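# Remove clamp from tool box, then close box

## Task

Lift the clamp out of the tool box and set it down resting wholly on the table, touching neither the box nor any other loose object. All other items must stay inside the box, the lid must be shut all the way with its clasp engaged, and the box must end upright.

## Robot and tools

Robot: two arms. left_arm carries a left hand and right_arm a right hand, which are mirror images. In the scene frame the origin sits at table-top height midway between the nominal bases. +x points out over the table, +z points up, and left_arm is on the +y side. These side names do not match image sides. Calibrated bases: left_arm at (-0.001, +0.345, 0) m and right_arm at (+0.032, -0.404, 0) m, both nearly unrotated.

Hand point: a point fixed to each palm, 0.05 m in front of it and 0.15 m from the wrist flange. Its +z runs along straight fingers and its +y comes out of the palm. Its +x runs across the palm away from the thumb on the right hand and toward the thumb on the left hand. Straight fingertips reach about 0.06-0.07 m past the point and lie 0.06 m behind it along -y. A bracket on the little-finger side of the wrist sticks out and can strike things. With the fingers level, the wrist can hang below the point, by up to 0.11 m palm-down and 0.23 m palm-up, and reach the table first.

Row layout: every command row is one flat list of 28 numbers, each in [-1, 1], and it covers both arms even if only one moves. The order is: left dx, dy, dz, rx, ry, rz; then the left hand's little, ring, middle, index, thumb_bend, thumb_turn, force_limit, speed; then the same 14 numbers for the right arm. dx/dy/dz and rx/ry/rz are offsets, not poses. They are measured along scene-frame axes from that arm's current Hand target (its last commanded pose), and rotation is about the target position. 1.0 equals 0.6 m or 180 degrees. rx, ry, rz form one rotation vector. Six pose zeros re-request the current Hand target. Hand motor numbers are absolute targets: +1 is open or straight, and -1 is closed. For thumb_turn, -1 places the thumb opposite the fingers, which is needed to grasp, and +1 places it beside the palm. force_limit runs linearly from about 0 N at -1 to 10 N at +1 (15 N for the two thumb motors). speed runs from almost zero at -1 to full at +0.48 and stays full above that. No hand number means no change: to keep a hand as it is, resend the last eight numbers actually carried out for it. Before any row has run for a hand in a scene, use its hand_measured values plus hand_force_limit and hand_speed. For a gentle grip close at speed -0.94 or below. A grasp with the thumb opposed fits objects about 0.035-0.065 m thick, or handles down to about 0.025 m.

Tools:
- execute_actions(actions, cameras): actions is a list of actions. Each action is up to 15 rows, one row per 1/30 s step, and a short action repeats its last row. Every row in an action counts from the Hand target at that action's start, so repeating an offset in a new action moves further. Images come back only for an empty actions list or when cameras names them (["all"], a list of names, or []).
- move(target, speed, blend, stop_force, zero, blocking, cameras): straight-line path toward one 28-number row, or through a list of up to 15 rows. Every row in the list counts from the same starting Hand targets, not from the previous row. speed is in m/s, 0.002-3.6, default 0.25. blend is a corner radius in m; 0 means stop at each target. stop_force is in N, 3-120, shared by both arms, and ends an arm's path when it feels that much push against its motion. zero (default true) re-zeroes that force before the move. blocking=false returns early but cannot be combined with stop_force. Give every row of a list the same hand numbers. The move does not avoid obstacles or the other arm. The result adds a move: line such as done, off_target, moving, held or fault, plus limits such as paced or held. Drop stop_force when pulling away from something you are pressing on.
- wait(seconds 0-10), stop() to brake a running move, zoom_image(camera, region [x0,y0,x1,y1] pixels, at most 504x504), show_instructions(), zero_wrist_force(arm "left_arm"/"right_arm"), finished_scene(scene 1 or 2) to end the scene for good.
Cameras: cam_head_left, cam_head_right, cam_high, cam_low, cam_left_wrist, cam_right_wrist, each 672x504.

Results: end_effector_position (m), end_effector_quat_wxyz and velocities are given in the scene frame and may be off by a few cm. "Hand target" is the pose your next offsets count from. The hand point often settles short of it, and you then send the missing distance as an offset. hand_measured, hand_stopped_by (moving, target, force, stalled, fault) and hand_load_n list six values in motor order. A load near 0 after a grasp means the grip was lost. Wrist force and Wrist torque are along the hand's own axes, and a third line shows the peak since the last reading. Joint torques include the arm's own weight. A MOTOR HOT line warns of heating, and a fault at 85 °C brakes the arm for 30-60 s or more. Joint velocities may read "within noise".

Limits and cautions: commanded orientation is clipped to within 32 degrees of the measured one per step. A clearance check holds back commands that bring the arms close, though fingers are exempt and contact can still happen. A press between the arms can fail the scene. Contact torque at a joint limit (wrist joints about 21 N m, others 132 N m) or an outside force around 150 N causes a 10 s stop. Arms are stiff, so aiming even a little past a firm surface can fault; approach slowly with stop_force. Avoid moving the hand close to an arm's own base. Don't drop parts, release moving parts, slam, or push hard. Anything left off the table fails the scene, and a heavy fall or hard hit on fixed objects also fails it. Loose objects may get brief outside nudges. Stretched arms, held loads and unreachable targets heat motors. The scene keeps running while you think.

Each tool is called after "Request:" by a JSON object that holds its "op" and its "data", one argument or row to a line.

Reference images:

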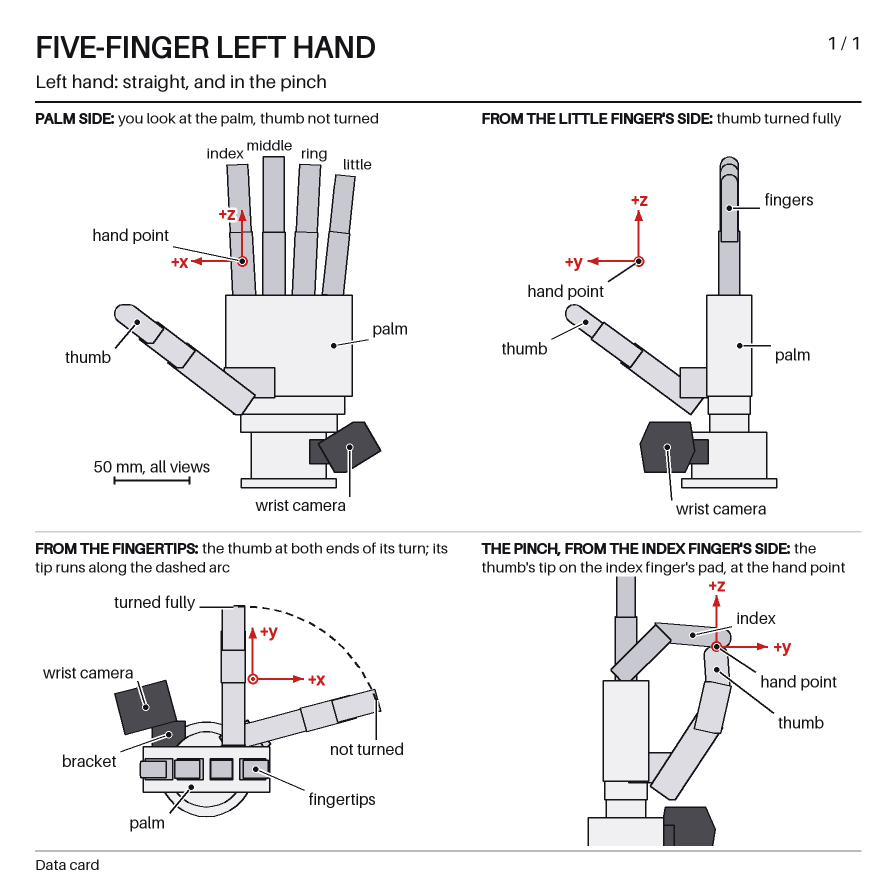

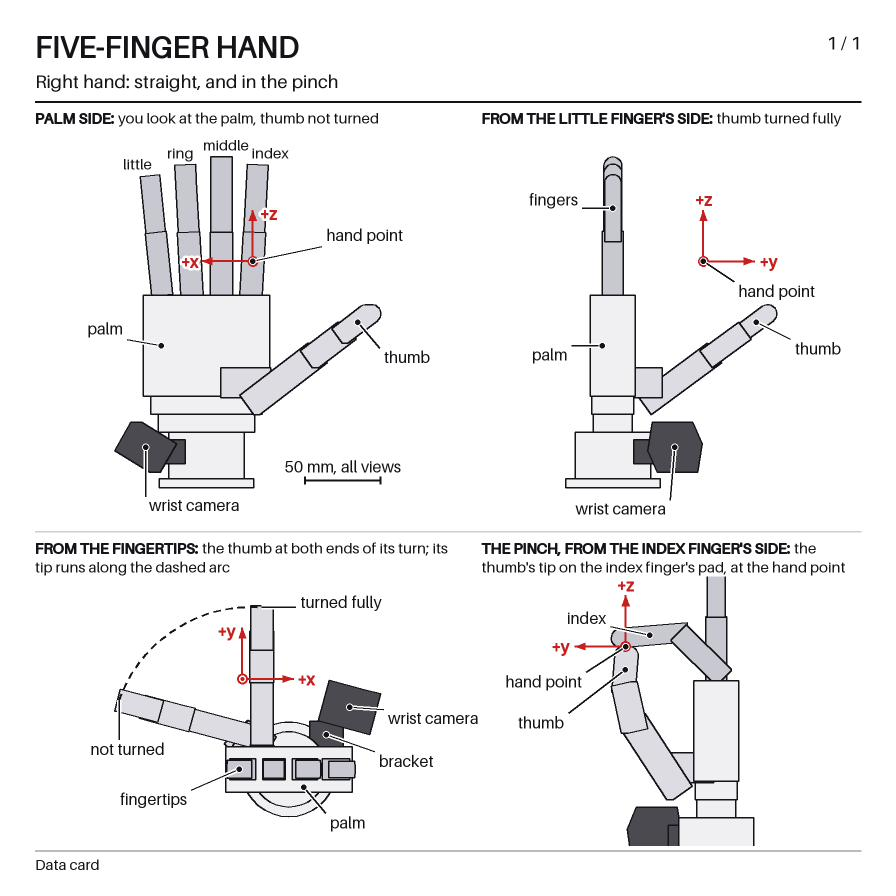

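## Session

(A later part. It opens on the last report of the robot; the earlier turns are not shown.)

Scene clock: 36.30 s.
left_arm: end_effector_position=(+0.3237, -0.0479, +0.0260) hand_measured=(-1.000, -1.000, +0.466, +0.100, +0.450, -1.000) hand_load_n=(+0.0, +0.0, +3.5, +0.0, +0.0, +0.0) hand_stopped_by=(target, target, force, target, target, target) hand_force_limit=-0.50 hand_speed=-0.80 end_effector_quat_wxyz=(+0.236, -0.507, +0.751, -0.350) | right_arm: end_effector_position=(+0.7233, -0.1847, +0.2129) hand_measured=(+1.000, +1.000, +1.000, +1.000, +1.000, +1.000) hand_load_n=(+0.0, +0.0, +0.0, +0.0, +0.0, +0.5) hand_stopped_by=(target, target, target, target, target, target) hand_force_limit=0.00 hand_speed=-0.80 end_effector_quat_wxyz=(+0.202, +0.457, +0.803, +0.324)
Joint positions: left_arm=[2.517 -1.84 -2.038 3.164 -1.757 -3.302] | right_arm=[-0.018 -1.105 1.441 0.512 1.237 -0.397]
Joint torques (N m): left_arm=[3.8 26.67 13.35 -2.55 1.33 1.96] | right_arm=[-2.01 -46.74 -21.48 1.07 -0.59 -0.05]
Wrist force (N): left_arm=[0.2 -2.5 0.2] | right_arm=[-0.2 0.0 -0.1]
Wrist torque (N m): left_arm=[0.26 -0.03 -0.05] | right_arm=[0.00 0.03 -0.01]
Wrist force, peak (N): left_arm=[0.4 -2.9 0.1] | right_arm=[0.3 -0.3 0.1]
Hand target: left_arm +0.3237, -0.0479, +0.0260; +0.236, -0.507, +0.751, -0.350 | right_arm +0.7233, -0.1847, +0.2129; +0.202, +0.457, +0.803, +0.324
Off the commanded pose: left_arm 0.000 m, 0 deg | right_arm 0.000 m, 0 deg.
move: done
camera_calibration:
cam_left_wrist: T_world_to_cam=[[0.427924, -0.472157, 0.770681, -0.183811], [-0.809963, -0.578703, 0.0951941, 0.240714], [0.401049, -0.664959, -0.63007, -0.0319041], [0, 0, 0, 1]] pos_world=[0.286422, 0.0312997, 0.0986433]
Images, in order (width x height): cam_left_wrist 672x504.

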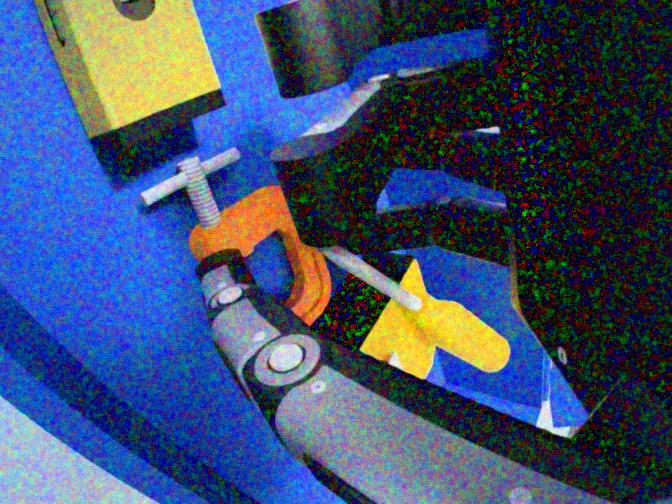

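Request:
{"op": "move", "data": {
  "target": [
    [0,0,0.0083,0,0,0,-1,-1,0.5,0.5,0.7,-1,0,0.2, 0,0,0,0,0,0,1,1,1,1,1,1,0,-0.8],
    [-0.0077,0.0032,0.0083,0.0411,-0.0467,0,-1,-1,0.5,0.5,0.7,-1,0,0.2, 0,0,0,0,0,0,1,1,1,1,1,1,0,-0.8]
  ],
  "speed": 0.1
}}

Request:
{"op": "move", "data": {
  "target": [0,0,-0.0158,0,0,0,-1,-1,0.5,0.5,0.7,-1,0,0.2, 0,0,0,0,0,0,1,1,1,1,1,1,0,-0.8],
  "speed": 0.02,
  "stop_force": 3,
  "cameras": ["cam_left_wrist"]
}}

Request:
{"op": "zoom_image", "data": {
  "camera": "cam_left_wrist",
  "region": [60, 100, 340, 380]
}}

Scene clock: 40.47 s.
left_arm: end_effector_position=(+0.3190, -0.0460, +0.0309) hand_measured=(-1.000, -1.000, +0.500, +0.500, +0.700, -1.000) hand_load_n=(+0.0, +0.0, +0.0, +0.0, -2.0, -1.0) hand_stopped_by=(target, target, target, target, target, target) hand_force_limit=0.00 hand_speed=0.20 end_effector_quat_wxyz=(+0.322, -0.464, +0.753, -0.337) | right_arm: end_effector_position=(+0.7233, -0.1847, +0.2129) hand_measured=(+1.000, +1.000, +1.000, +1.000, +1.000, +1.000) hand_load_n=(+0.0, +0.0, +0.0, +0.0, +0.0, +0.0) hand_stopped_by=(target, target, target, target, target, target) hand_force_limit=0.00 hand_speed=-0.80 end_effector_quat_wxyz=(+0.202, +0.457, +0.803, +0.324)
Joint positions: left_arm=[2.399 -1.848 -2.04 3.227 -1.971 -3.225] | right_arm=[-0.018 -1.105 1.441 0.512 1.237 -0.397]
Joint torques (N m): left_arm=[3.77 32.74 7.74 -4.59 -0.05 -1.44] | right_arm=[-1.9 -46.33 -22.03 1.2 -0.52 -0.07]
Wrist force (N): left_arm=[0.0 -5.1 3.2] | right_arm=[0.0 0.0 -0.1]
Wrist torque (N m): left_arm=[-0.26 -0.01 -0.05] | right_arm=[0.00 0.00 0.00]
Wrist force, peak (N): left_arm=[-1.3 -7.0 4.0] | right_arm=[0.3 -0.1 -0.2]
Hand target: left_arm +0.3190, -0.0459, +0.0310; +0.322, -0.464, +0.753, -0.337 | right_arm +0.7233, -0.1847, +0.2129; +0.202, +0.457, +0.803, +0.324
Off the commanded pose: left_arm 0.000 m, 0 deg | right_arm 0.000 m, 0 deg.
move: done

Scene clock: 42.17 s.
left_arm: end_effector_position=(+0.3190, -0.0459, +0.0215) hand_measured=(-1.000, -1.000, +0.500, +0.500, +0.700, -1.000) hand_load_n=(+0.0, +0.0, +0.0, +0.0, -1.0, -1.0) hand_stopped_by=(target, target, target, target, target, target) hand_force_limit=0.00 hand_speed=0.20 end_effector_quat_wxyz=(+0.322, -0.464, +0.753, -0.337) | right_arm: end_effector_position=(+0.7233, -0.1847, +0.2129) hand_measured=(+1.000, +1.000, +1.000, +1.000, +1.000, +1.000) hand_load_n=(+0.0, +0.0, +0.0, +0.0, +0.0, +0.0) hand_stopped_by=(target, target, target, target, target, target) hand_force_limit=0.00 hand_speed=-0.80 end_effector_quat_wxyz=(+0.202, +0.457, +0.803, +0.324)
Joint positions: left_arm=[2.399 -1.865 -2.049 3.253 -1.971 -3.225] | right_arm=[-0.018 -1.105 1.441 0.512 1.237 -0.397]
Joint torques (N m): left_arm=[3.54 35.12 29.11 -4.09 -0.96 -0.76] | right_arm=[-1.8 -46.95 -22.17 1.29 -0.7 -0.1]
Wrist force (N): left_arm=[-0.4 -2.8 3.3] | right_arm=[-0.1 -0.2 0.0]
Wrist torque (N m): left_arm=[-0.11 0.03 -0.10] | right_arm=[-0.02 0.01 -0.01]
Wrist force, peak (N): left_arm=[-1.6 -7.0 4.3] | right_arm=[0.2 0.2 0.0]
Hand target: left_arm +0.3190, -0.0459, +0.0215; +0.322, -0.464, +0.753, -0.337 | right_arm +0.7233, -0.1847, +0.2129; +0.202, +0.457, +0.803, +0.324
Off the commanded pose: left_arm 0.000 m, 0 deg | right_arm 0.000 m, 0 deg.
move: done
camera_calibration:
cam_left_wrist: T_world_to_cam=[[0.315437, -0.571154, 0.757815, -0.145816], [-0.809664, -0.578487, -0.0989776, 0.242595], [0.494917, -0.582354, -0.644919, -0.0574136], [0, 0, 0, 1]] pos_world=[0.270832, 0.0236201, 0.0974857]
Images, in order (width x height): cam_left_wrist 672x504.

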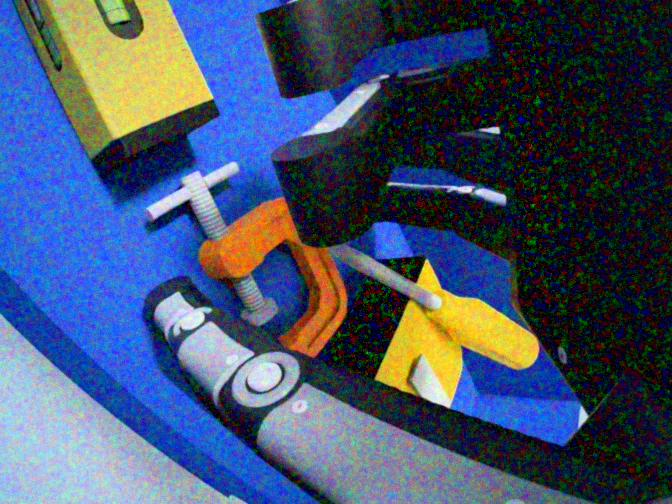

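Scaled by 1.800 from the camera's 672x504 image, which has a finer 960x720 frame.

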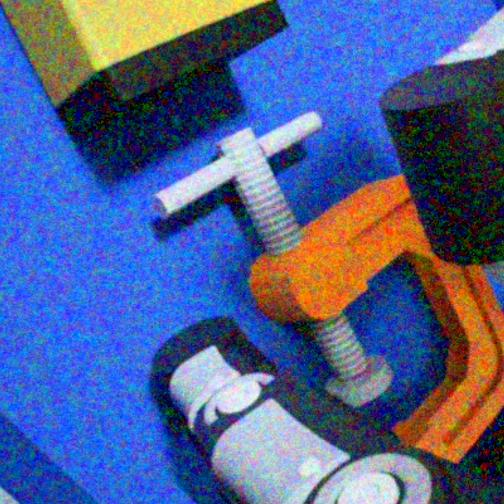

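Request:
{"op": "move", "data": {
  "target": [
    [0.006,-0.008,0.0017,0,0,0,-1,-1,0.5,0.5,0.5,-1,0,-0.5, 0,0,0,0,0,0,1,1,1,1,1,1,0,-0.8],
    [0.0213,-0.0142,0.0017,0,0,0,-1,-1,0.5,0.5,0.5,-1,0,-0.5, 0,0,0,0,0,0,1,1,1,1,1,1,0,-0.8]
  ],
  "speed": 0.04,
  "cameras": ["cam_left_wrist"]
}}

Request:
{"op": "zoom_image", "data": {
  "camera": "cam_left_wrist",
  "region": [60, 100, 340, 380]
}}

Scene clock: 44.67 s.
left_arm: end_effector_position=(+0.3319, -0.0545, +0.0226) hand_measured=(-1.000, -1.000, +0.500, +0.500, +0.500, -1.000) hand_load_n=(+0.0, +0.0, -3.0, +0.0, +0.0, +0.0) hand_stopped_by=(target, target, target, target, target, target) hand_force_limit=0.00 hand_speed=-0.50 end_effector_quat_wxyz=(+0.322, -0.464, +0.753, -0.337) | right_arm: end_effector_position=(+0.7233, -0.1847, +0.2129) hand_measured=(+1.000, +1.000, +1.000, +1.000, +1.000, +1.000) hand_load_n=(+0.0, +0.0, +0.0, +0.0, +0.0, +0.0) hand_stopped_by=(target, target, target, target, target, target) hand_force_limit=0.00 hand_speed=-0.80 end_effector_quat_wxyz=(+0.202, +0.457, +0.803, +0.324)
Joint positions: left_arm=[2.406 -1.89 -2.009 3.239 -1.966 -3.22] | right_arm=[-0.018 -1.105 1.441 0.512 1.237 -0.397]
Joint torques (N m): left_arm=[-7.98 36.92 7.02 0.65 -2.19 -1.61] | right_arm=[-2.7 -47.21 -22.61 1.08 -0.65 -0.14]
Wrist force (N): left_arm=[0.3 2.1 -2.3] | right_arm=[0.1 -0.2 0.1]
Wrist torque (N m): left_arm=[0.26 -0.09 -0.16] | right_arm=[-0.03 -0.02 0.00]
Wrist force, peak (N): left_arm=[1.6 1.9 -8.5] | right_arm=[0.0 -0.3 -0.2]
Hand target: left_arm +0.3318, -0.0545, +0.0225; +0.322, -0.464, +0.753, -0.337 | right_arm +0.7233, -0.1847, +0.2129; +0.202, +0.457, +0.803, +0.324
Off the commanded pose: left_arm 0.000 m, 0 deg | right_arm 0.000 m, 0 deg.
move: done
camera_calibration:
cam_left_wrist: T_world_to_cam=[[0.315418, -0.571268, 0.757737, -0.155616], [-0.809737, -0.578383, -0.0989869, 0.248194], [0.49481, -0.582345, -0.645009, -0.0680578], [0, 0, 0, 1]] pos_world=[0.283732, 0.0150199, 0.0985858]
Images, in order (width x height): cam_left_wrist 672x504.

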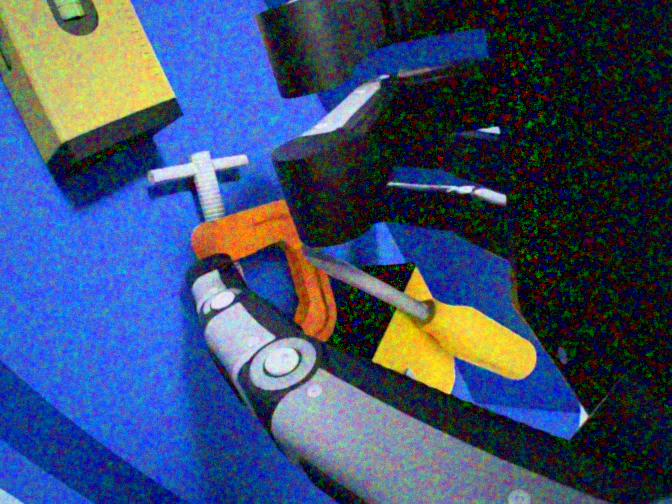

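Scaled by 1.800 from the camera's 672x504 image, which has a finer 960x720 frame.

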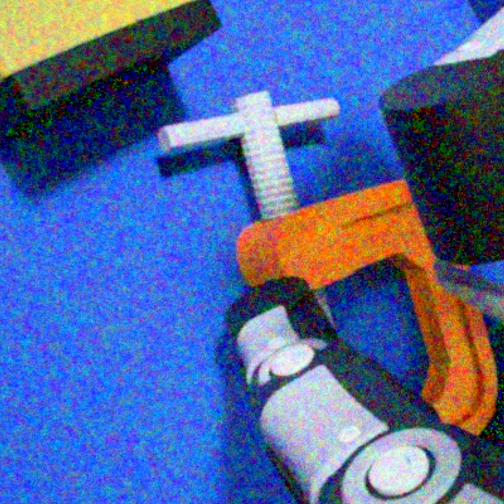

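Request:
{"op": "move", "data": {
  "target": [0,0,0.0017,0,0,0,-1,-1,-0.2,-0.2,0.5,-1,-0.5,-0.8, 0,0,0,0,0,0,1,1,1,1,1,1,0,-0.8],
  "speed": 0.04,
  "cameras": ["cam_left_wrist"]
}}

Request:
{"op": "zoom_image", "data": {
  "camera": "cam_left_wrist",
  "region": [60, 100, 340, 380]
}}

Scene clock: 46.63 s.
left_arm: end_effector_position=(+0.3318, -0.0545, +0.0236) hand_measured=(-1.000, -1.000, -0.034, -0.016, +0.500, -1.000) hand_load_n=(+0.0, +0.0, +1.5, +2.5, +2.5, -2.0) hand_stopped_by=(target, target, force, force, target, target) hand_force_limit=-0.50 hand_speed=-0.80 end_effector_quat_wxyz=(+0.322, -0.464, +0.753, -0.337) | right_arm: end_effector_position=(+0.7233, -0.1847, +0.2129) hand_measured=(+1.000, +1.000, +1.000, +1.000, +1.000, +1.000) hand_load_n=(+0.0, +0.0, +0.0, +0.0, +0.0, +0.0) hand_stopped_by=(target, target, target, target, target, target) hand_force_limit=0.00 hand_speed=-0.80 end_effector_quat_wxyz=(+0.202, +0.457, +0.803, +0.324)
Joint positions: left_arm=[2.406 -1.888 -2.008 3.237 -1.966 -3.221] | right_arm=[-0.018 -1.105 1.441 0.512 1.237 -0.397]
Joint torques (N m): left_arm=[-8.05 29.81 26.98 -0.45 -1.26 -1.58] | right_arm=[-2.7 -46.99 -22.78 1.2 -0.6 -0.22]
Wrist force (N): left_arm=[-1.3 -3.4 -2.6] | right_arm=[-0.1 0.2 0.0]
Wrist torque (N m): left_arm=[0.08 -0.03 -0.07] | right_arm=[0.02 0.02 0.00]
Wrist force, peak (N): left_arm=[-1.0 -3.8 -3.0] | right_arm=[0.2 -0.2 0.0]
Hand target: left_arm +0.3318, -0.0545, +0.0235; +0.322, -0.464, +0.753, -0.337 | right_arm +0.7233, -0.1847, +0.2129; +0.202, +0.457, +0.803, +0.324
Off the commanded pose: left_arm 0.000 m, 0 deg | right_arm 0.000 m, 0 deg.
move: done
camera_calibration:
cam_left_wrist: T_world_to_cam=[[0.315437, -0.571154, 0.757815, -0.156357], [-0.809664, -0.578487, -0.0989776, 0.248192], [0.494917, -0.582354, -0.644919, -0.0674024], [0, 0, 0, 1]] pos_world=[0.283632, 0.0150201, 0.0995857]
Images, in order (width x height): cam_left_wrist 672x504.

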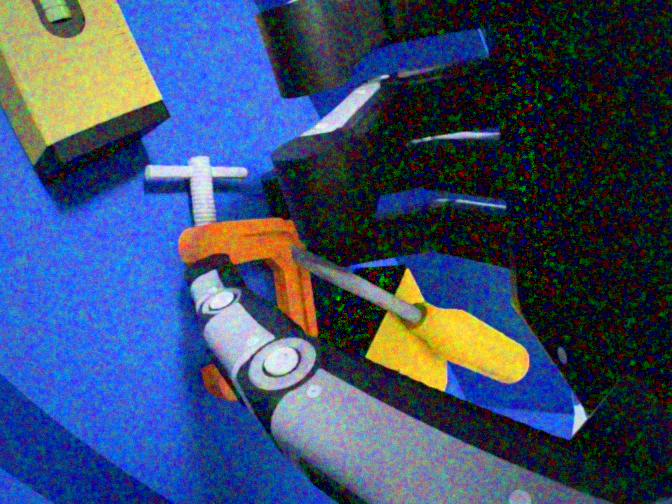

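Scaled by 1.800 from the camera's 672x504 image, which has a finer 960x720 frame.

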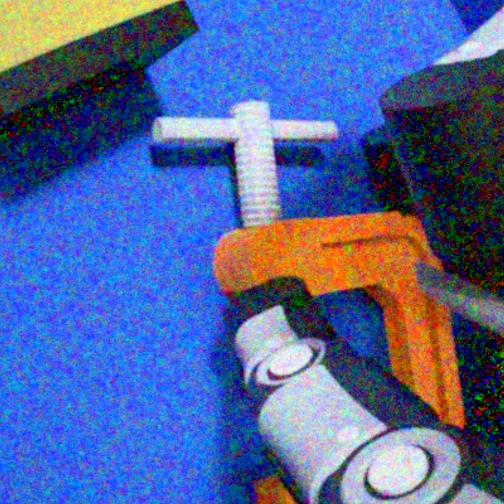

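Request:
{"op": "move", "data": {
  "target": [
    [0,0,0,0,0,0,-1,-1,-0.3,-0.3,0.5,-1,-0.2,-0.85, 0,0,0,0,0,0,1,1,1,1,1,1,0,-0.8],
    [0,0,0.05,0,0,0,-1,-1,-0.3,-0.3,0.5,-1,-0.2,-0.85, 0,0,0,0,0,0,1,1,1,1,1,1,0,-0.8]
  ],
  "speed": 0.06,
  "cameras": ["cam_left_wrist","cam_head_right"]
}}

Request:
{"op": "zoom_image", "data": {
  "camera": "cam_left_wrist",
  "region": [60, 100, 340, 380]
}}

Scene clock: 48.67 s.
left_arm: end_effector_position=(+0.3319, -0.0546, +0.0537) hand_measured=(-1.000, -1.000, -0.300, -0.028, +0.500, -1.000) hand_load_n=(+0.0, +0.0, +0.0, +0.0, +0.0, +0.0) hand_stopped_by=(target, target, target, force, target, target) hand_force_limit=-0.20 hand_speed=-0.85 end_effector_quat_wxyz=(+0.322, -0.464, +0.753, -0.337) | right_arm: end_effector_position=(+0.7233, -0.1847, +0.2129) hand_measured=(+1.000, +1.000, +1.000, +1.000, +1.000, +1.000) hand_load_n=(+0.0, +0.0, +0.0, +0.0, +0.0, +0.0) hand_stopped_by=(target, target, target, target, target, target) hand_force_limit=0.00 hand_speed=-0.80 end_effector_quat_wxyz=(+0.202, +0.457, +0.803, +0.324)
Joint positions: left_arm=[2.406 -1.837 -1.978 3.156 -1.966 -3.221] | right_arm=[-0.018 -1.105 1.441 0.512 1.237 -0.397]
Joint torques (N m): left_arm=[-7.62 23.86 6.73 1.73 0.14 -0.01] | right_arm=[-2.62 -47.28 -22.37 1.2 -0.64 -0.17]
Wrist force (N): left_arm=[0.4 1.2 0.4] | right_arm=[-0.1 -0.1 0.1]
Wrist torque (N m): left_arm=[0.22 -0.04 -0.14] | right_arm=[-0.02 0.00 0.00]
Wrist force, peak (N): left_arm=[-1.2 -6.8 -4.2] | right_arm=[0.0 -0.2 -0.4]
Hand target: left_arm +0.3318, -0.0545, +0.0535; +0.322, -0.464, +0.753, -0.337 | right_arm +0.7233, -0.1847, +0.2129; +0.202, +0.457, +0.803, +0.324
Off the commanded pose: left_arm 0.000 m, 0 deg | right_arm 0.000 m, 0 deg.
move: done
camera_calibration:
cam_left_wrist: T_world_to_cam=[[0.315291, -0.57098, 0.758006, -0.179108], [-0.809671, -0.578479, -0.0989674, 0.251243], [0.494999, -0.582533, -0.644695, -0.0481539], [0, 0, 0, 1]] pos_world=[0.283732, 0.0150202, 0.129585]
Images, in order (width x height): cam_head_right 672x504, cam_left_wrist 672x504.

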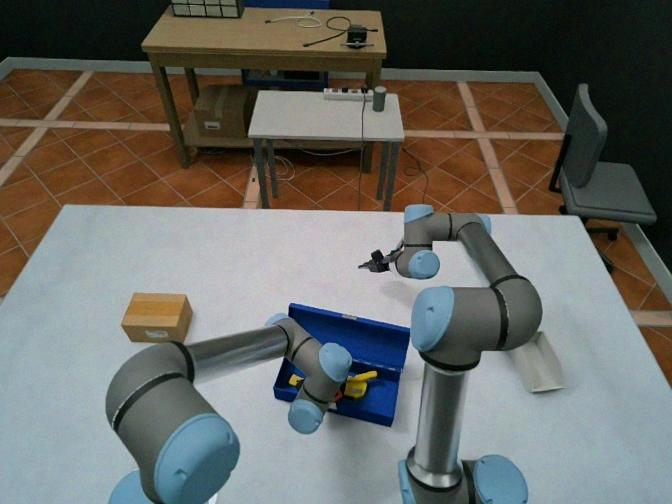

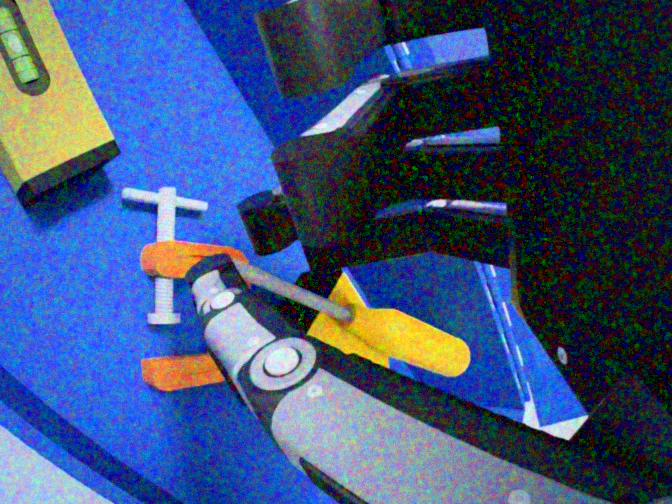

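Scaled by 1.800 from the camera's 672x504 image, which has a finer 960x720 frame.

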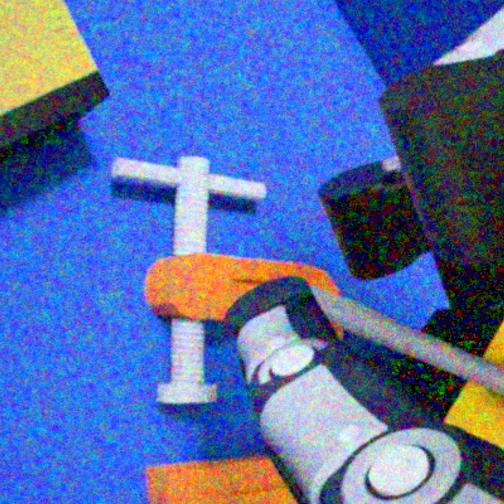

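Request:
{"op": "move", "data": {
  "target": [
    [0.02,0.0137,0,0,0,0,-1,-1,0.15,0.15,1,-1,0,0.2, 0,0,0,0,0,0,1,1,1,1,1,1,0,-0.8],
    [0.02,0.0137,-0.0508,0,0,0,-1,-1,0.15,0.15,1,-1,0,0.2, 0,0,0,0,0,0,1,1,1,1,1,1,0,-0.8]
  ],
  "speed": 0.05,
  "cameras": ["cam_left_wrist"]
}}

Request:
{"op": "zoom_image", "data": {
  "camera": "cam_left_wrist",
  "region": [60, 100, 340, 380]
}}

Scene clock: 55.50 s.
left_arm: end_effector_position=(+0.3437, -0.0461, +0.0229) hand_measured=(-1.000, -1.000, +0.150, +0.150, +1.000, -1.000) hand_load_n=(+0.0, +0.0, +0.0, +0.5, +0.0, +0.0) hand_stopped_by=(target, target, target, target, target, target) hand_force_limit=0.00 hand_speed=0.20 end_effector_quat_wxyz=(+0.322, -0.464, +0.753, -0.337) | right_arm: end_effector_position=(+0.7233, -0.1847, +0.2129) hand_measured=(+1.000, +1.000, +1.000, +1.000, +1.000, +1.000) hand_load_n=(+0.0, +0.0, +0.0, +0.0, +0.0, +0.0) hand_stopped_by=(target, target, target, target, target, target) hand_force_limit=0.00 hand_speed=-0.80 end_effector_quat_wxyz=(+0.202, +0.457, +0.803, +0.324)
Joint positions: left_arm=[2.445 -1.883 -2.015 3.248 -1.935 -3.195] | right_arm=[-0.018 -1.105 1.441 0.512 1.237 -0.397]
Joint torques (N m): left_arm=[-8.71 36.67 33.54 -2.83 -1.81 -0.92] | right_arm=[-3.63 -47.89 -22.71 1.34 -0.8 0]
Wrist force (N): left_arm=[0.5 1.0 0.4] | right_arm=[0.0 -0.3 -0.1]
Wrist torque (N m): left_arm=[0.19 -0.06 -0.13] | right_arm=[-0.04 -0.01 -0.01]
Wrist force, peak (N): left_arm=[0.2 1.9 0.7] | right_arm=[0.0 -0.3 0.2]
Hand target: left_arm +0.3438, -0.0462, +0.0231; +0.322, -0.464, +0.753, -0.337 | right_arm +0.7233, -0.1847, +0.2129; +0.202, +0.457, +0.803, +0.324
Off the commanded pose: left_arm 0.000 m, 0 deg | right_arm 0.000 m, 0 deg.
move: done
camera_calibration:
cam_left_wrist: T_world_to_cam=[[0.31567, -0.571313, 0.757598, -0.15487], [-0.809707, -0.578451, -0.0988347, 0.262544], [0.494699, -0.582233, -0.645196, -0.0686488], [0, 0, 0, 1]] pos_world=[0.295432, 0.0234199, 0.0989858]
Images, in order (width x height): cam_left_wrist 672x504.

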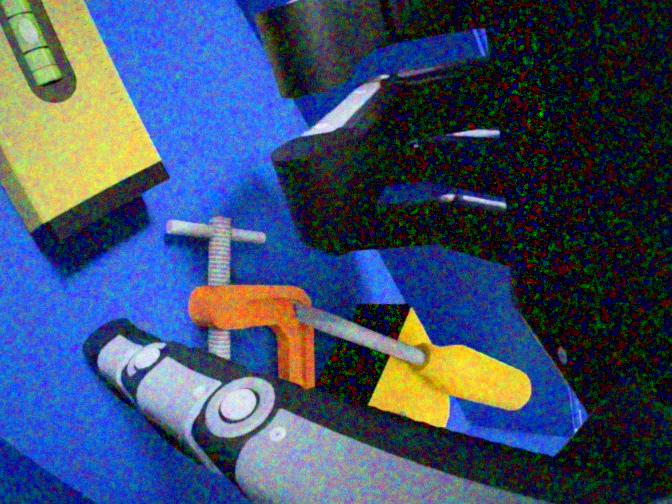

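Scaled by 1.800 from the camera's 672x504 image, which has a finer 960x720 frame.

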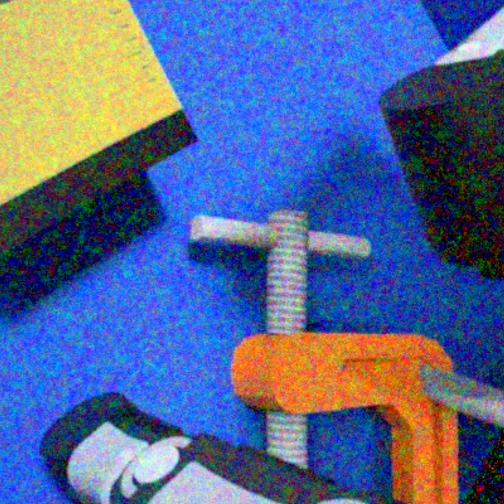

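Request:
{"op": "move", "data": {
  "target": [-0.0278,0.0113,-0.001,0,0,0,-1,-1,0.0,0.0,1,-1,0,0, 0,0,0,0,0,0,1,1,1,1,1,1,0,-0.8],
  "speed": 0.04,
  "stop_force": 15,
  "cameras": ["cam_left_wrist"]
}}

Request:
{"op": "zoom_image", "data": {
  "camera": "cam_left_wrist",
  "region": [80, 120, 360, 400]
}}

Scene clock: 57.50 s.
left_arm: end_effector_position=(+0.3271, -0.0395, +0.0225) hand_measured=(-1.000, -1.000, +0.000, +0.000, +1.000, -1.000) hand_load_n=(+0.0, +0.0, +0.0, +0.0, -0.5, +0.0) hand_stopped_by=(target, target, target, target, target, target) hand_force_limit=0.00 hand_speed=0.00 end_effector_quat_wxyz=(+0.322, -0.464, +0.753, -0.337) | right_arm: end_effector_position=(+0.7233, -0.1847, +0.2129) hand_measured=(+1.000, +1.000, +1.000, +1.000, +1.000, +1.000) hand_load_n=(+0.0, +0.0, +0.0, +0.0, +0.0, +0.0) hand_stopped_by=(target, target, target, target, target, target) hand_force_limit=0.00 hand_speed=-0.80 end_effector_quat_wxyz=(+0.202, +0.457, +0.803, +0.324)
Joint positions: left_arm=[2.429 -1.857 -2.056 3.259 -1.948 -3.205] | right_arm=[-0.018 -1.105 1.441 0.512 1.237 -0.397]
Joint torques (N m): left_arm=[6.44 23.14 30.93 -3.17 1.09 1.88] | right_arm=[-2.61 -47.84 -23.02 1.22 -0.7 -0.06]
Wrist force (N): left_arm=[0.6 0.8 1.7] | right_arm=[0.1 -0.1 0.1]
Wrist torque (N m): left_arm=[0.17 -0.05 -0.03] | right_arm=[-0.01 -0.01 0.01]
Wrist force, peak (N): left_arm=[0.7 -1.5 4.3] | right_arm=[0.2 -0.3 0.0]
Hand target: left_arm +0.3271, -0.0395, +0.0225; +0.322, -0.464, +0.753, -0.337 | right_arm +0.7233, -0.1847, +0.2129; +0.202, +0.457, +0.803, +0.324
Off the commanded pose: left_arm 0.000 m, 0 deg | right_arm 0.000 m, 0 deg.
move: done
camera_calibration:
cam_left_wrist: T_world_to_cam=[[0.315437, -0.571154, 0.757815, -0.145473], [-0.809664, -0.578487, -0.0989776, 0.252955], [0.494917, -0.582354, -0.644919, -0.0570504], [0, 0, 0, 1]] pos_world=[0.278932, 0.0300201, 0.0984857]
Images, in order (width x height): cam_left_wrist 672x504.

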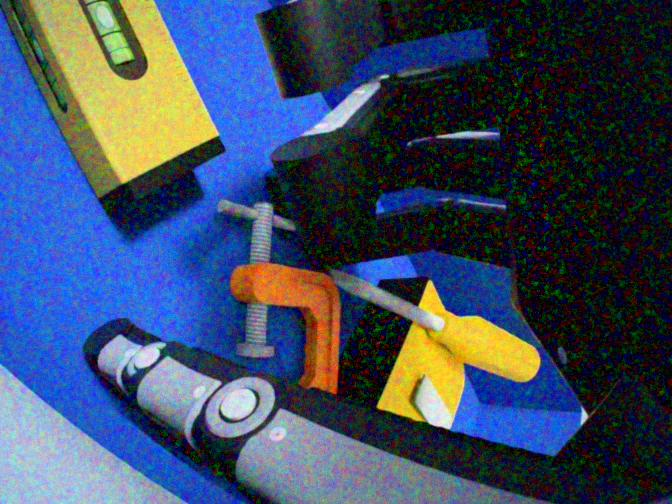

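Scaled by 1.800 from the camera's 672x504 image, which has a finer 960x720 frame.

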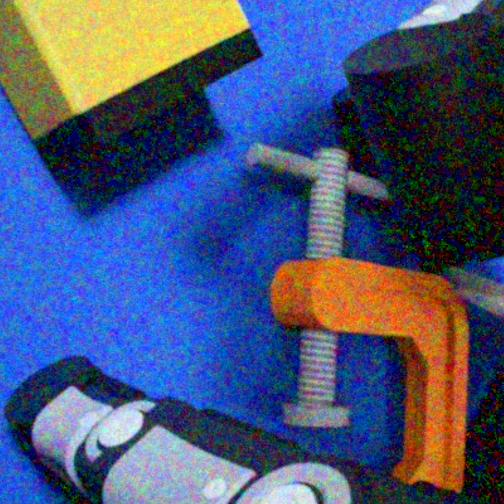

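Request:
{"op": "move", "data": {
  "target": [0.0065,-0.0172,0,0,0,0,-1,-1,0.1,0.1,1,-0.5,0,0, 0,0,0,0,0,0,1,1,1,1,1,1,0,-0.8],
  "speed": 0.04,
  "cameras": ["cam_left_wrist"]
}}

Request:
{"op": "zoom_image", "data": {
  "camera": "cam_left_wrist",
  "region": [80, 120, 360, 400]
}}

Scene clock: 63.97 s.
left_arm: end_effector_position=(+0.3311, -0.0499, +0.0225) hand_measured=(-1.000, -1.000, +0.100, +0.100, +1.000, -0.722) hand_load_n=(+0.0, +0.0, +0.0, +0.0, +2.0, -29.5) hand_stopped_by=(target, target, target, target, target, stalled) hand_force_limit=0.00 hand_speed=0.00 end_effector_quat_wxyz=(+0.322, -0.464, +0.753, -0.337) | right_arm: end_effector_position=(+0.7233, -0.1847, +0.2129) hand_measured=(+1.000, +1.000, +1.000, +1.000, +1.000, +1.000) hand_load_n=(+0.0, +0.0, +0.0, +0.0, +0.0, +0.0) hand_stopped_by=(target, target, target, target, target, target) hand_force_limit=0.00 hand_speed=-0.80 end_effector_quat_wxyz=(+0.202, +0.457, +0.803, +0.324)
Joint positions: left_arm=[2.414 -1.88 -2.022 3.245 -1.96 -3.215] | right_arm=[-0.018 -1.105 1.441 0.512 1.237 -0.397]
Joint torques (N m): left_arm=[5.46 26.33 3.27 3.8 3.08 -0.45] | right_arm=[-4.06 -47.55 -22.42 1.41 -0.64 0.02]
Wrist force (N): left_arm=[-13.3 -14.9 -18.9] | right_arm=[0.1 -0.1 0.0]
Wrist torque (N m): left_arm=[-1.37 0.51 0.65] | right_arm=[-0.01 -0.01 0.00]
Wrist force, peak (N): left_arm=[-17.5 -12.0 -23.9] | right_arm=[0.3 -0.2 0.0]
Hand target: left_arm +0.3310, -0.0498, +0.0225; +0.322, -0.464, +0.753, -0.337 | right_arm +0.7233, -0.1847, +0.2129; +0.202, +0.457, +0.803, +0.324
Off the commanded pose: left_arm 0.000 m, 0 deg | right_arm 0.000 m, 0 deg.
move: done
camera_calibration:
cam_left_wrist: T_world_to_cam=[[0.315471, -0.571077, 0.757859, -0.152659], [-0.809669, -0.578497, -0.0988826, 0.250089], [0.494888, -0.58242, -0.644882, -0.0650314], [0, 0, 0, 1]] pos_world=[0.282832, 0.0196202, 0.0984855]
Images, in order (width x height): cam_left_wrist 672x504.

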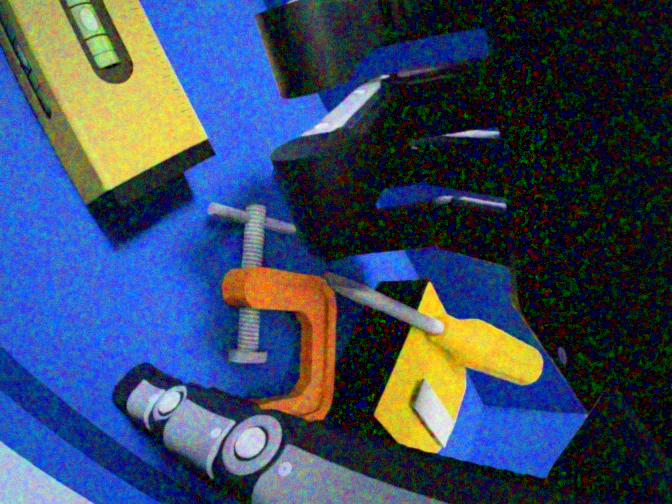

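Scaled by 1.800 from the camera's 672x504 image, which has a finer 960x720 frame.

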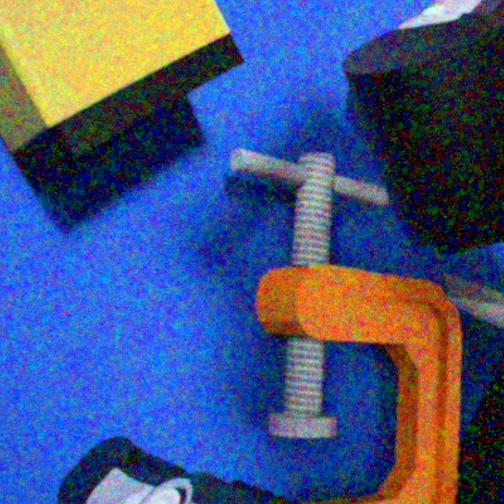

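Request:
{"op": "move", "data": {
  "target": [0,0,0.03,0,0,0,-1,-1,0.1,0.1,1,-0.72,0,0, 0,0,0,0,0,0,1,1,1,1,1,1,0,-0.8],
  "speed": 0.1,
  "cameras": ["cam_left_wrist","cam_head_left","cam_head_right"]
}}

Request:
{"op": "zoom_image", "data": {
  "camera": "cam_left_wrist",
  "region": [80, 120, 360, 400]
}}

Scene clock: 65.10 s.
left_arm: end_effector_position=(+0.3311, -0.0498, +0.0406) hand_measured=(-1.000, -1.000, +0.100, +0.100, +1.000, -0.720) hand_load_n=(+0.0, +0.0, +0.0, +0.0, +0.0, +0.0) hand_stopped_by=(target, target, target, target, target, target) hand_force_limit=0.00 hand_speed=0.00 end_effector_quat_wxyz=(+0.322, -0.464, +0.753, -0.337) end_effector_velocity=(+0.000, +0.000, -0.001) end_effector_angular_velocity=(-0.001, -0.002, +0.000) | right_arm: end_effector_position=(+0.7233, -0.1847, +0.2129) hand_measured=(+1.000, +1.000, +1.000, +1.000, +1.000, +1.000) hand_load_n=(+0.0, +0.0, -0.5, +0.0, -0.5, +0.0) hand_stopped_by=(target, target, target, target, target, target) hand_force_limit=0.00 hand_speed=-0.80 end_effector_quat_wxyz=(+0.202, +0.457, +0.803, +0.324)
Joint positions: left_arm=[2.414 -1.848 -2.006 3.197 -1.959 -3.215] | right_arm=[-0.018 -1.105 1.441 0.512 1.237 -0.397]
Joint velocities: left_arm=[0 -0.002 -0.001 0.005 0 0] | right_arm=[within noise]
Joint torques (N m): left_arm=[1.58 23.78 10.78 1.6 -2.03 1.38] | right_arm=[-3.34 -47.7 -22.15 1.47 -0.9 0.05]
Wrist force (N): left_arm=[0.3 1.7 -0.5] | right_arm=[0.2 -0.3 0.0]
Wrist torque (N m): left_arm=[0.33 -0.05 -0.05] | right_arm=[-0.04 -0.02 0.00]
Wrist force, peak (N): left_arm=[-12.9 -16.9 -19.8] | right_arm=[-0.1 -0.2 -0.2]
Hand target: left_arm +0.3310, -0.0498, +0.0405; +0.322, -0.464, +0.753, -0.337 | right_arm +0.7233, -0.1847, +0.2129; +0.202, +0.457, +0.803, +0.324
Off the commanded pose: left_arm 0.000 m, 0 deg | right_arm 0.000 m, 0 deg.
move: done
camera_calibration:
cam_left_wrist: T_world_to_cam=[[0.315356, -0.571058, 0.757921, -0.166325], [-0.809648, -0.578506, -0.0989985, 0.252025], [0.494996, -0.582429, -0.644791, -0.053391], [0, 0, 0, 1]] pos_world=[0.282931, 0.0197202, 0.116586]
Images, in order (width x height): cam_head_left 672x504, cam_head_right 672x504, cam_left_wrist 672x504.

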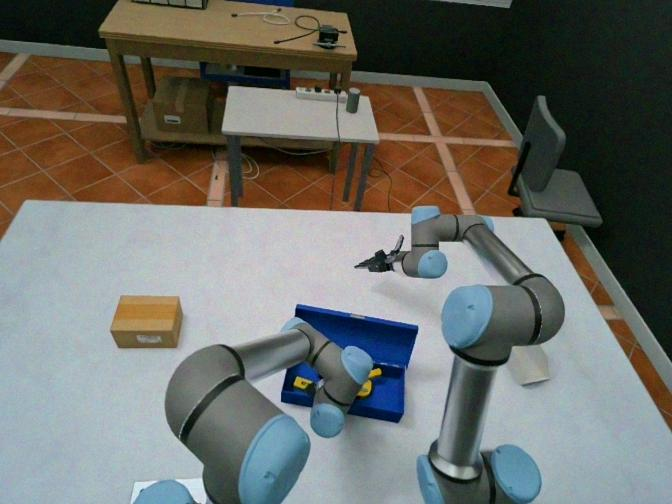

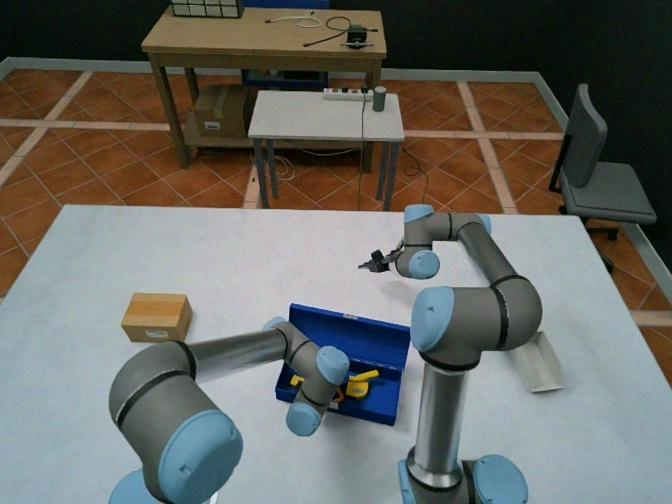

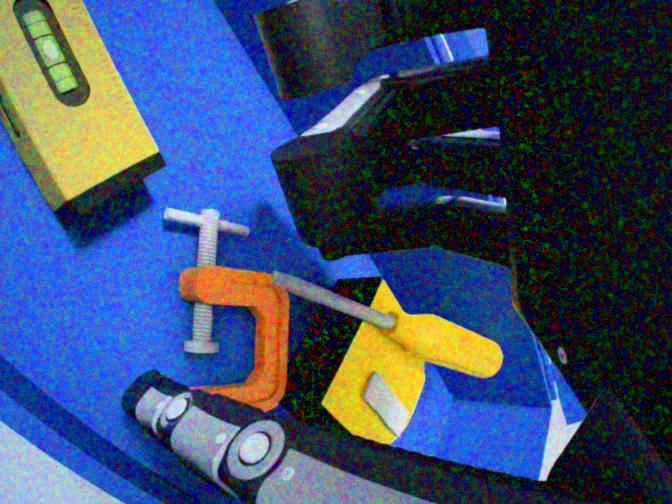

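Scaled by 1.800 from the camera's 672x504 image, which has a finer 960x720 frame.

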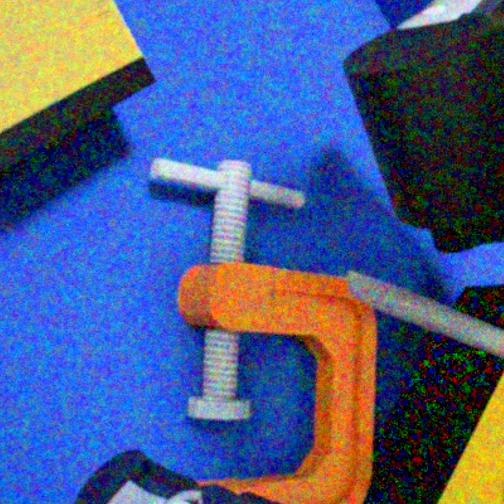

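Request:
{"op": "move", "data": {
  "target": [
    [0,0.02,0.04,-0.0258,0.0104,0,-1,-1,-1,0,1,1,0,0.3, 0,0,0,0,0,0,1,1,1,1,1,1,0,-0.8],
    [0.005,0.0642,0.0325,-0.0515,0.0208,0,-1,-1,-1,0,1,1,0,0.3, 0,0,0,0,0,0,1,1,1,1,1,1,0,-0.8]
  ],
  "speed": 0.12,
  "blend": 0.01,
  "cameras": ["cam_left_wrist"]
}}

Request:
{"op": "zoom_image", "data": {
  "camera": "cam_left_wrist",
  "region": [80, 120, 440, 400]
}}

Scene clock: 77.60 s.
left_arm: end_effector_position=(+0.3340, -0.0112, +0.0599) hand_measured=(-1.000, -1.000, -1.000, +0.000, +1.000, +1.000) hand_load_n=(+0.0, +0.0, +0.0, +0.0, +0.0, +0.0) hand_stopped_by=(target, target, target, target, target, target) hand_force_limit=0.00 hand_speed=0.30 end_effector_quat_wxyz=(+0.259, -0.499, +0.734, -0.381) | right_arm: end_effector_position=(+0.7233, -0.1847, +0.2129) hand_measured=(+1.000, +1.000, +1.000, +1.000, +1.000, +1.000) hand_load_n=(+0.0, +0.0, +0.0, +0.0, +0.0, +0.0) hand_stopped_by=(target, target, target, target, target, target) hand_force_limit=0.00 hand_speed=-0.80 end_effector_quat_wxyz=(+0.202, +0.457, +0.803, +0.324)
Joint positions: left_arm=[2.617 -1.693 -2.139 3.214 -1.696 -3.231] | right_arm=[-0.018 -1.105 1.441 0.512 1.237 -0.397]
Joint torques (N m): left_arm=[6.71 23.53 30.35 -1.83 1.34 -1.63] | right_arm=[-4.03 -47.58 -23.6 1.26 -0.82 -0.09]
Wrist force (N): left_arm=[0.1 1.7 -0.7] | right_arm=[0.0 0.1 0.0]
Wrist torque (N m): left_arm=[0.33 -0.04 -0.05] | right_arm=[0.01 0.00 0.00]
Wrist force, peak (N): left_arm=[0.1 2.6 -0.9] | right_arm=[-0.1 -0.3 0.1]
Hand target: left_arm +0.3340, -0.0113, +0.0600; +0.259, -0.499, +0.734, -0.381 | right_arm +0.7233, -0.1847, +0.2129; +0.202, +0.457, +0.803, +0.324
Off the commanded pose: left_arm 0.000 m, 0 deg | right_arm 0.000 m, 0 deg.
move: done
camera_calibration:
cam_left_wrist: T_world_to_cam=[[0.367031, -0.443637, 0.817603, -0.179269], [-0.811363, -0.582558, 0.0481301, 0.270252], [0.454949, -0.681038, -0.573767, -0.0118749], [0, 0, 0, 1]] pos_world=[0.290472, 0.0698201, 0.12675]
Images, in order (width x height): cam_left_wrist 672x504.

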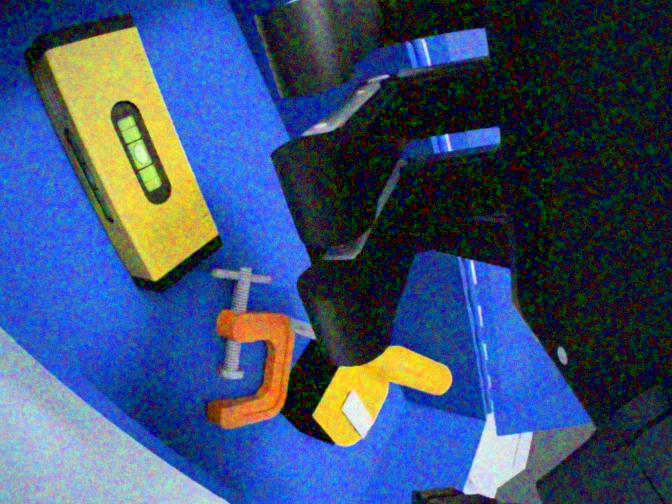

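Scaled by 1.400 from the camera's 672x504 image, which has a finer 960x720 frame.

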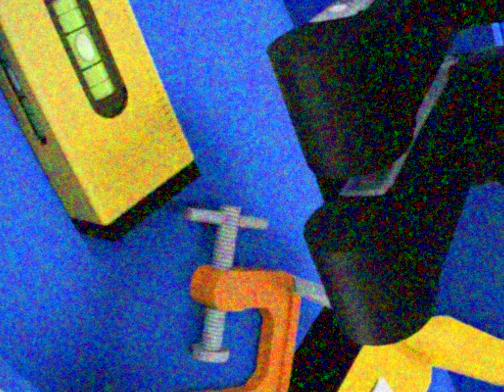

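Request:
{"op": "move", "data": {
  "target": [
    [0,0,-0.0625,0,0,0,-1,-1,-1,0,0,1,0,0.3, 0,0,0,0,0,0,1,1,1,1,1,1,0,-0.8],
    [-0.045,0,-0.0625,0,0,0,-1,-1,-1,0,0,1,0,0.3, 0,0,0,0,0,0,1,1,1,1,1,1,0,-0.8]
  ],
  "speed": [0.06,0.04],
  "cameras": ["cam_left_wrist"]
}}

Request:
{"op": "zoom_image", "data": {
  "camera": "cam_left_wrist",
  "region": [80, 120, 440, 400]
}}

Scene clock: 80.73 s.
left_arm: end_effector_position=(+0.3068, -0.0112, +0.0224) hand_measured=(-1.000, -1.000, -1.000, +0.000, +0.000, +1.000) hand_load_n=(+0.0, +0.0, +0.5, +0.0, +0.0, +0.5) hand_stopped_by=(target, target, target, target, target, target) hand_force_limit=0.00 hand_speed=0.30 end_effector_quat_wxyz=(+0.259, -0.500, +0.734, -0.381) end_effector_velocity=(+0.002, +0.000, +0.000) end_effector_angular_velocity=(+0.000, +0.000, -0.002) | right_arm: end_effector_position=(+0.7233, -0.1847, +0.2129) hand_measured=(+1.000, +1.000, +1.000, +1.000, +1.000, +1.000) hand_load_n=(+0.0, +0.0, +0.0, +0.0, +0.0, +0.0) hand_stopped_by=(target, target, target, target, target, target) hand_force_limit=0.00 hand_speed=-0.80 end_effector_quat_wxyz=(+0.202, +0.457, +0.803, +0.324)
Joint positions: left_arm=[2.568 -1.734 -2.223 3.334 -1.736 -3.26] | right_arm=[-0.018 -1.105 1.441 0.512 1.237 -0.397]
Joint velocities: left_arm=[0.005 -0.002 0.002 0.001 0.005 0.004] | right_arm=[within noise]
Joint torques (N m): left_arm=[7.6 14.93 27.49 -1.38 1.72 2.42] | right_arm=[-3.97 -47.95 -22.85 1.45 -0.82 0.03]
Wrist force (N): left_arm=[0.8 -3.1 0.0] | right_arm=[-0.2 0.0 -0.1]
Wrist torque (N m): left_arm=[0.09 -0.06 -0.17] | right_arm=[0.00 0.03 -0.01]
Wrist force, peak (N): left_arm=[-0.2 -4.3 1.8] | right_arm=[0.3 -0.1 0.1]
Hand target: left_arm +0.3070, -0.0113, +0.0225; +0.259, -0.499, +0.734, -0.381 | right_arm +0.7233, -0.1847, +0.2129; +0.202, +0.457, +0.803, +0.324
Off the commanded pose: left_arm 0.000 m, 0 deg | right_arm 0.000 m, 0 deg.
move: done
camera_calibration:
cam_left_wrist: T_world_to_cam=[[0.367166, -0.44325, 0.817752, -0.138574], [-0.811264, -0.582672, 0.0484242, 0.250007], [0.455017, -0.681192, -0.57353, -0.0210343], [0, 0, 0, 1]] pos_world=[0.263272, 0.0699204, 0.089149]
Images, in order (width x height): cam_left_wrist 672x504.

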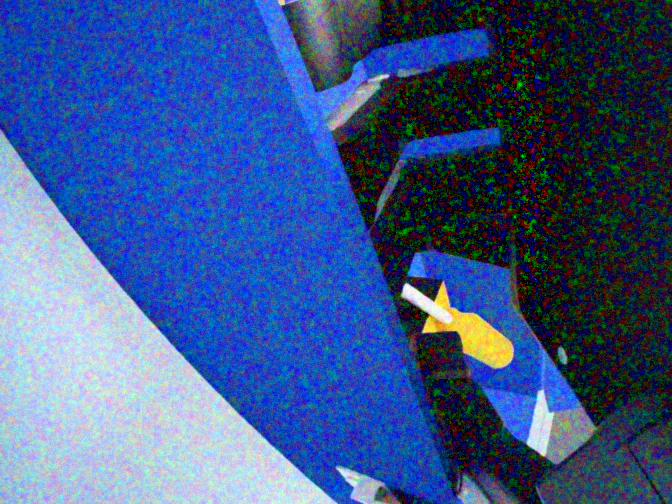

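Scaled by 1.400 from the camera's 672x504 image, which has a finer 960x720 frame.

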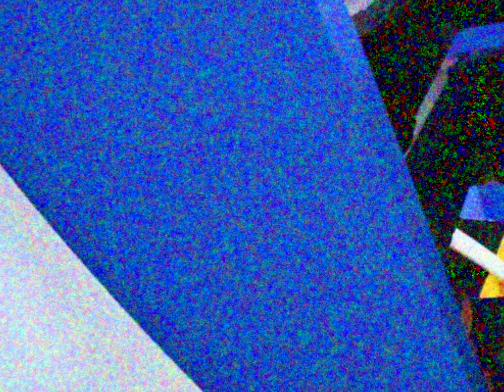

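Request:
{"op": "move", "data": {
  "target": [0.02,0,0.1,0,0,0,-1,-1,-1,0,0,1,0,0.3, 0,0,0,0,0,0,1,1,1,1,1,1,0,-0.8],
  "speed": 0.15,
  "cameras": ["cam_left_wrist"]
}}

Request:
{"op": "zoom_image", "data": {
  "camera": "cam_left_wrist",
  "region": [120, 160, 480, 440]
}}

Scene clock: 81.90 s.
left_arm: end_effector_position=(+0.3191, -0.0113, +0.0825) hand_measured=(-1.000, -1.000, -1.000, +0.000, +0.000, +1.000) hand_load_n=(+0.0, +0.0, +0.0, +0.0, +0.0, +0.0) hand_stopped_by=(target, target, target, target, target, target) hand_force_limit=0.00 hand_speed=0.30 end_effector_quat_wxyz=(+0.259, -0.499, +0.734, -0.381) | right_arm: end_effector_position=(+0.7233, -0.1847, +0.2129) hand_measured=(+1.000, +1.000, +1.000, +1.000, +1.000, +1.000) hand_load_n=(+0.0, +0.0, +0.0, +0.0, +0.0, +0.0) hand_stopped_by=(target, target, target, target, target, target) hand_force_limit=0.00 hand_speed=-0.80 end_effector_quat_wxyz=(+0.202, +0.457, +0.803, +0.324)
Joint positions: left_arm=[2.591 -1.635 -2.133 3.148 -1.717 -3.247] | right_arm=[-0.018 -1.105 1.441 0.512 1.237 -0.397]
Joint torques (N m): left_arm=[-8.49 23.59 10.01 -1.57 -1.28 -1.6] | right_arm=[-4.52 -48.02 -22.95 1.37 -0.75 0.16]
Wrist force (N): left_arm=[0.3 1.3 -0.7] | right_arm=[0.1 -0.1 -0.2]
Wrist torque (N m): left_arm=[0.28 -0.07 -0.13] | right_arm=[-0.01 0.00 0.00]
Wrist force, peak (N): left_arm=[1.2 -3.6 -0.1] | right_arm=[0.0 -0.2 0.1]
Hand target: left_arm +0.3190, -0.0113, +0.0825; +0.259, -0.499, +0.734, -0.381 | right_arm +0.7233, -0.1847, +0.2129; +0.202, +0.457, +0.803, +0.324
Off the commanded pose: left_arm 0.000 m, 0 deg | right_arm 0.000 m, 0 deg.
move: done
camera_calibration:
cam_left_wrist: T_world_to_cam=[[0.366979, -0.443264, 0.817828, -0.192241], [-0.811289, -0.582652, 0.0482467, 0.257048], [0.455123, -0.6812, -0.573436, 0.0077275], [0, 0, 0, 1]] pos_world=[0.275572, 0.0698203, 0.149249]
Images, in order (width x height): cam_left_wrist 672x504.

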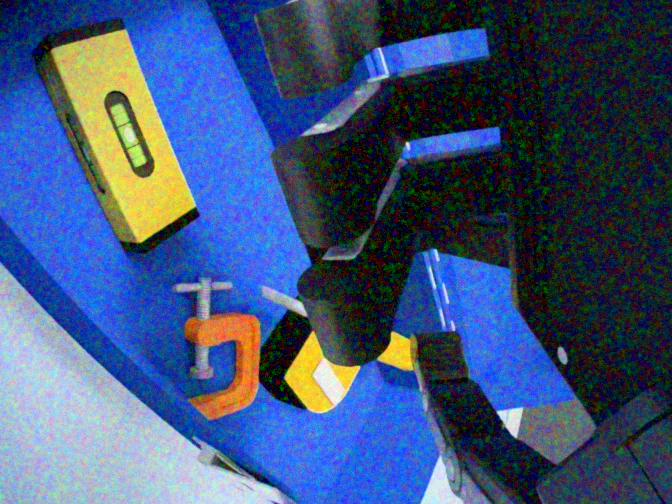

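Scaled by 1.400 from the camera's 672x504 image, which has a finer 960x720 frame.

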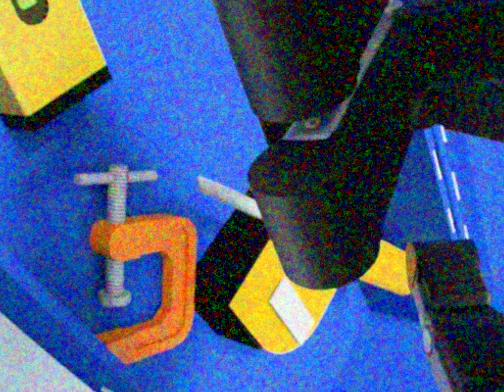

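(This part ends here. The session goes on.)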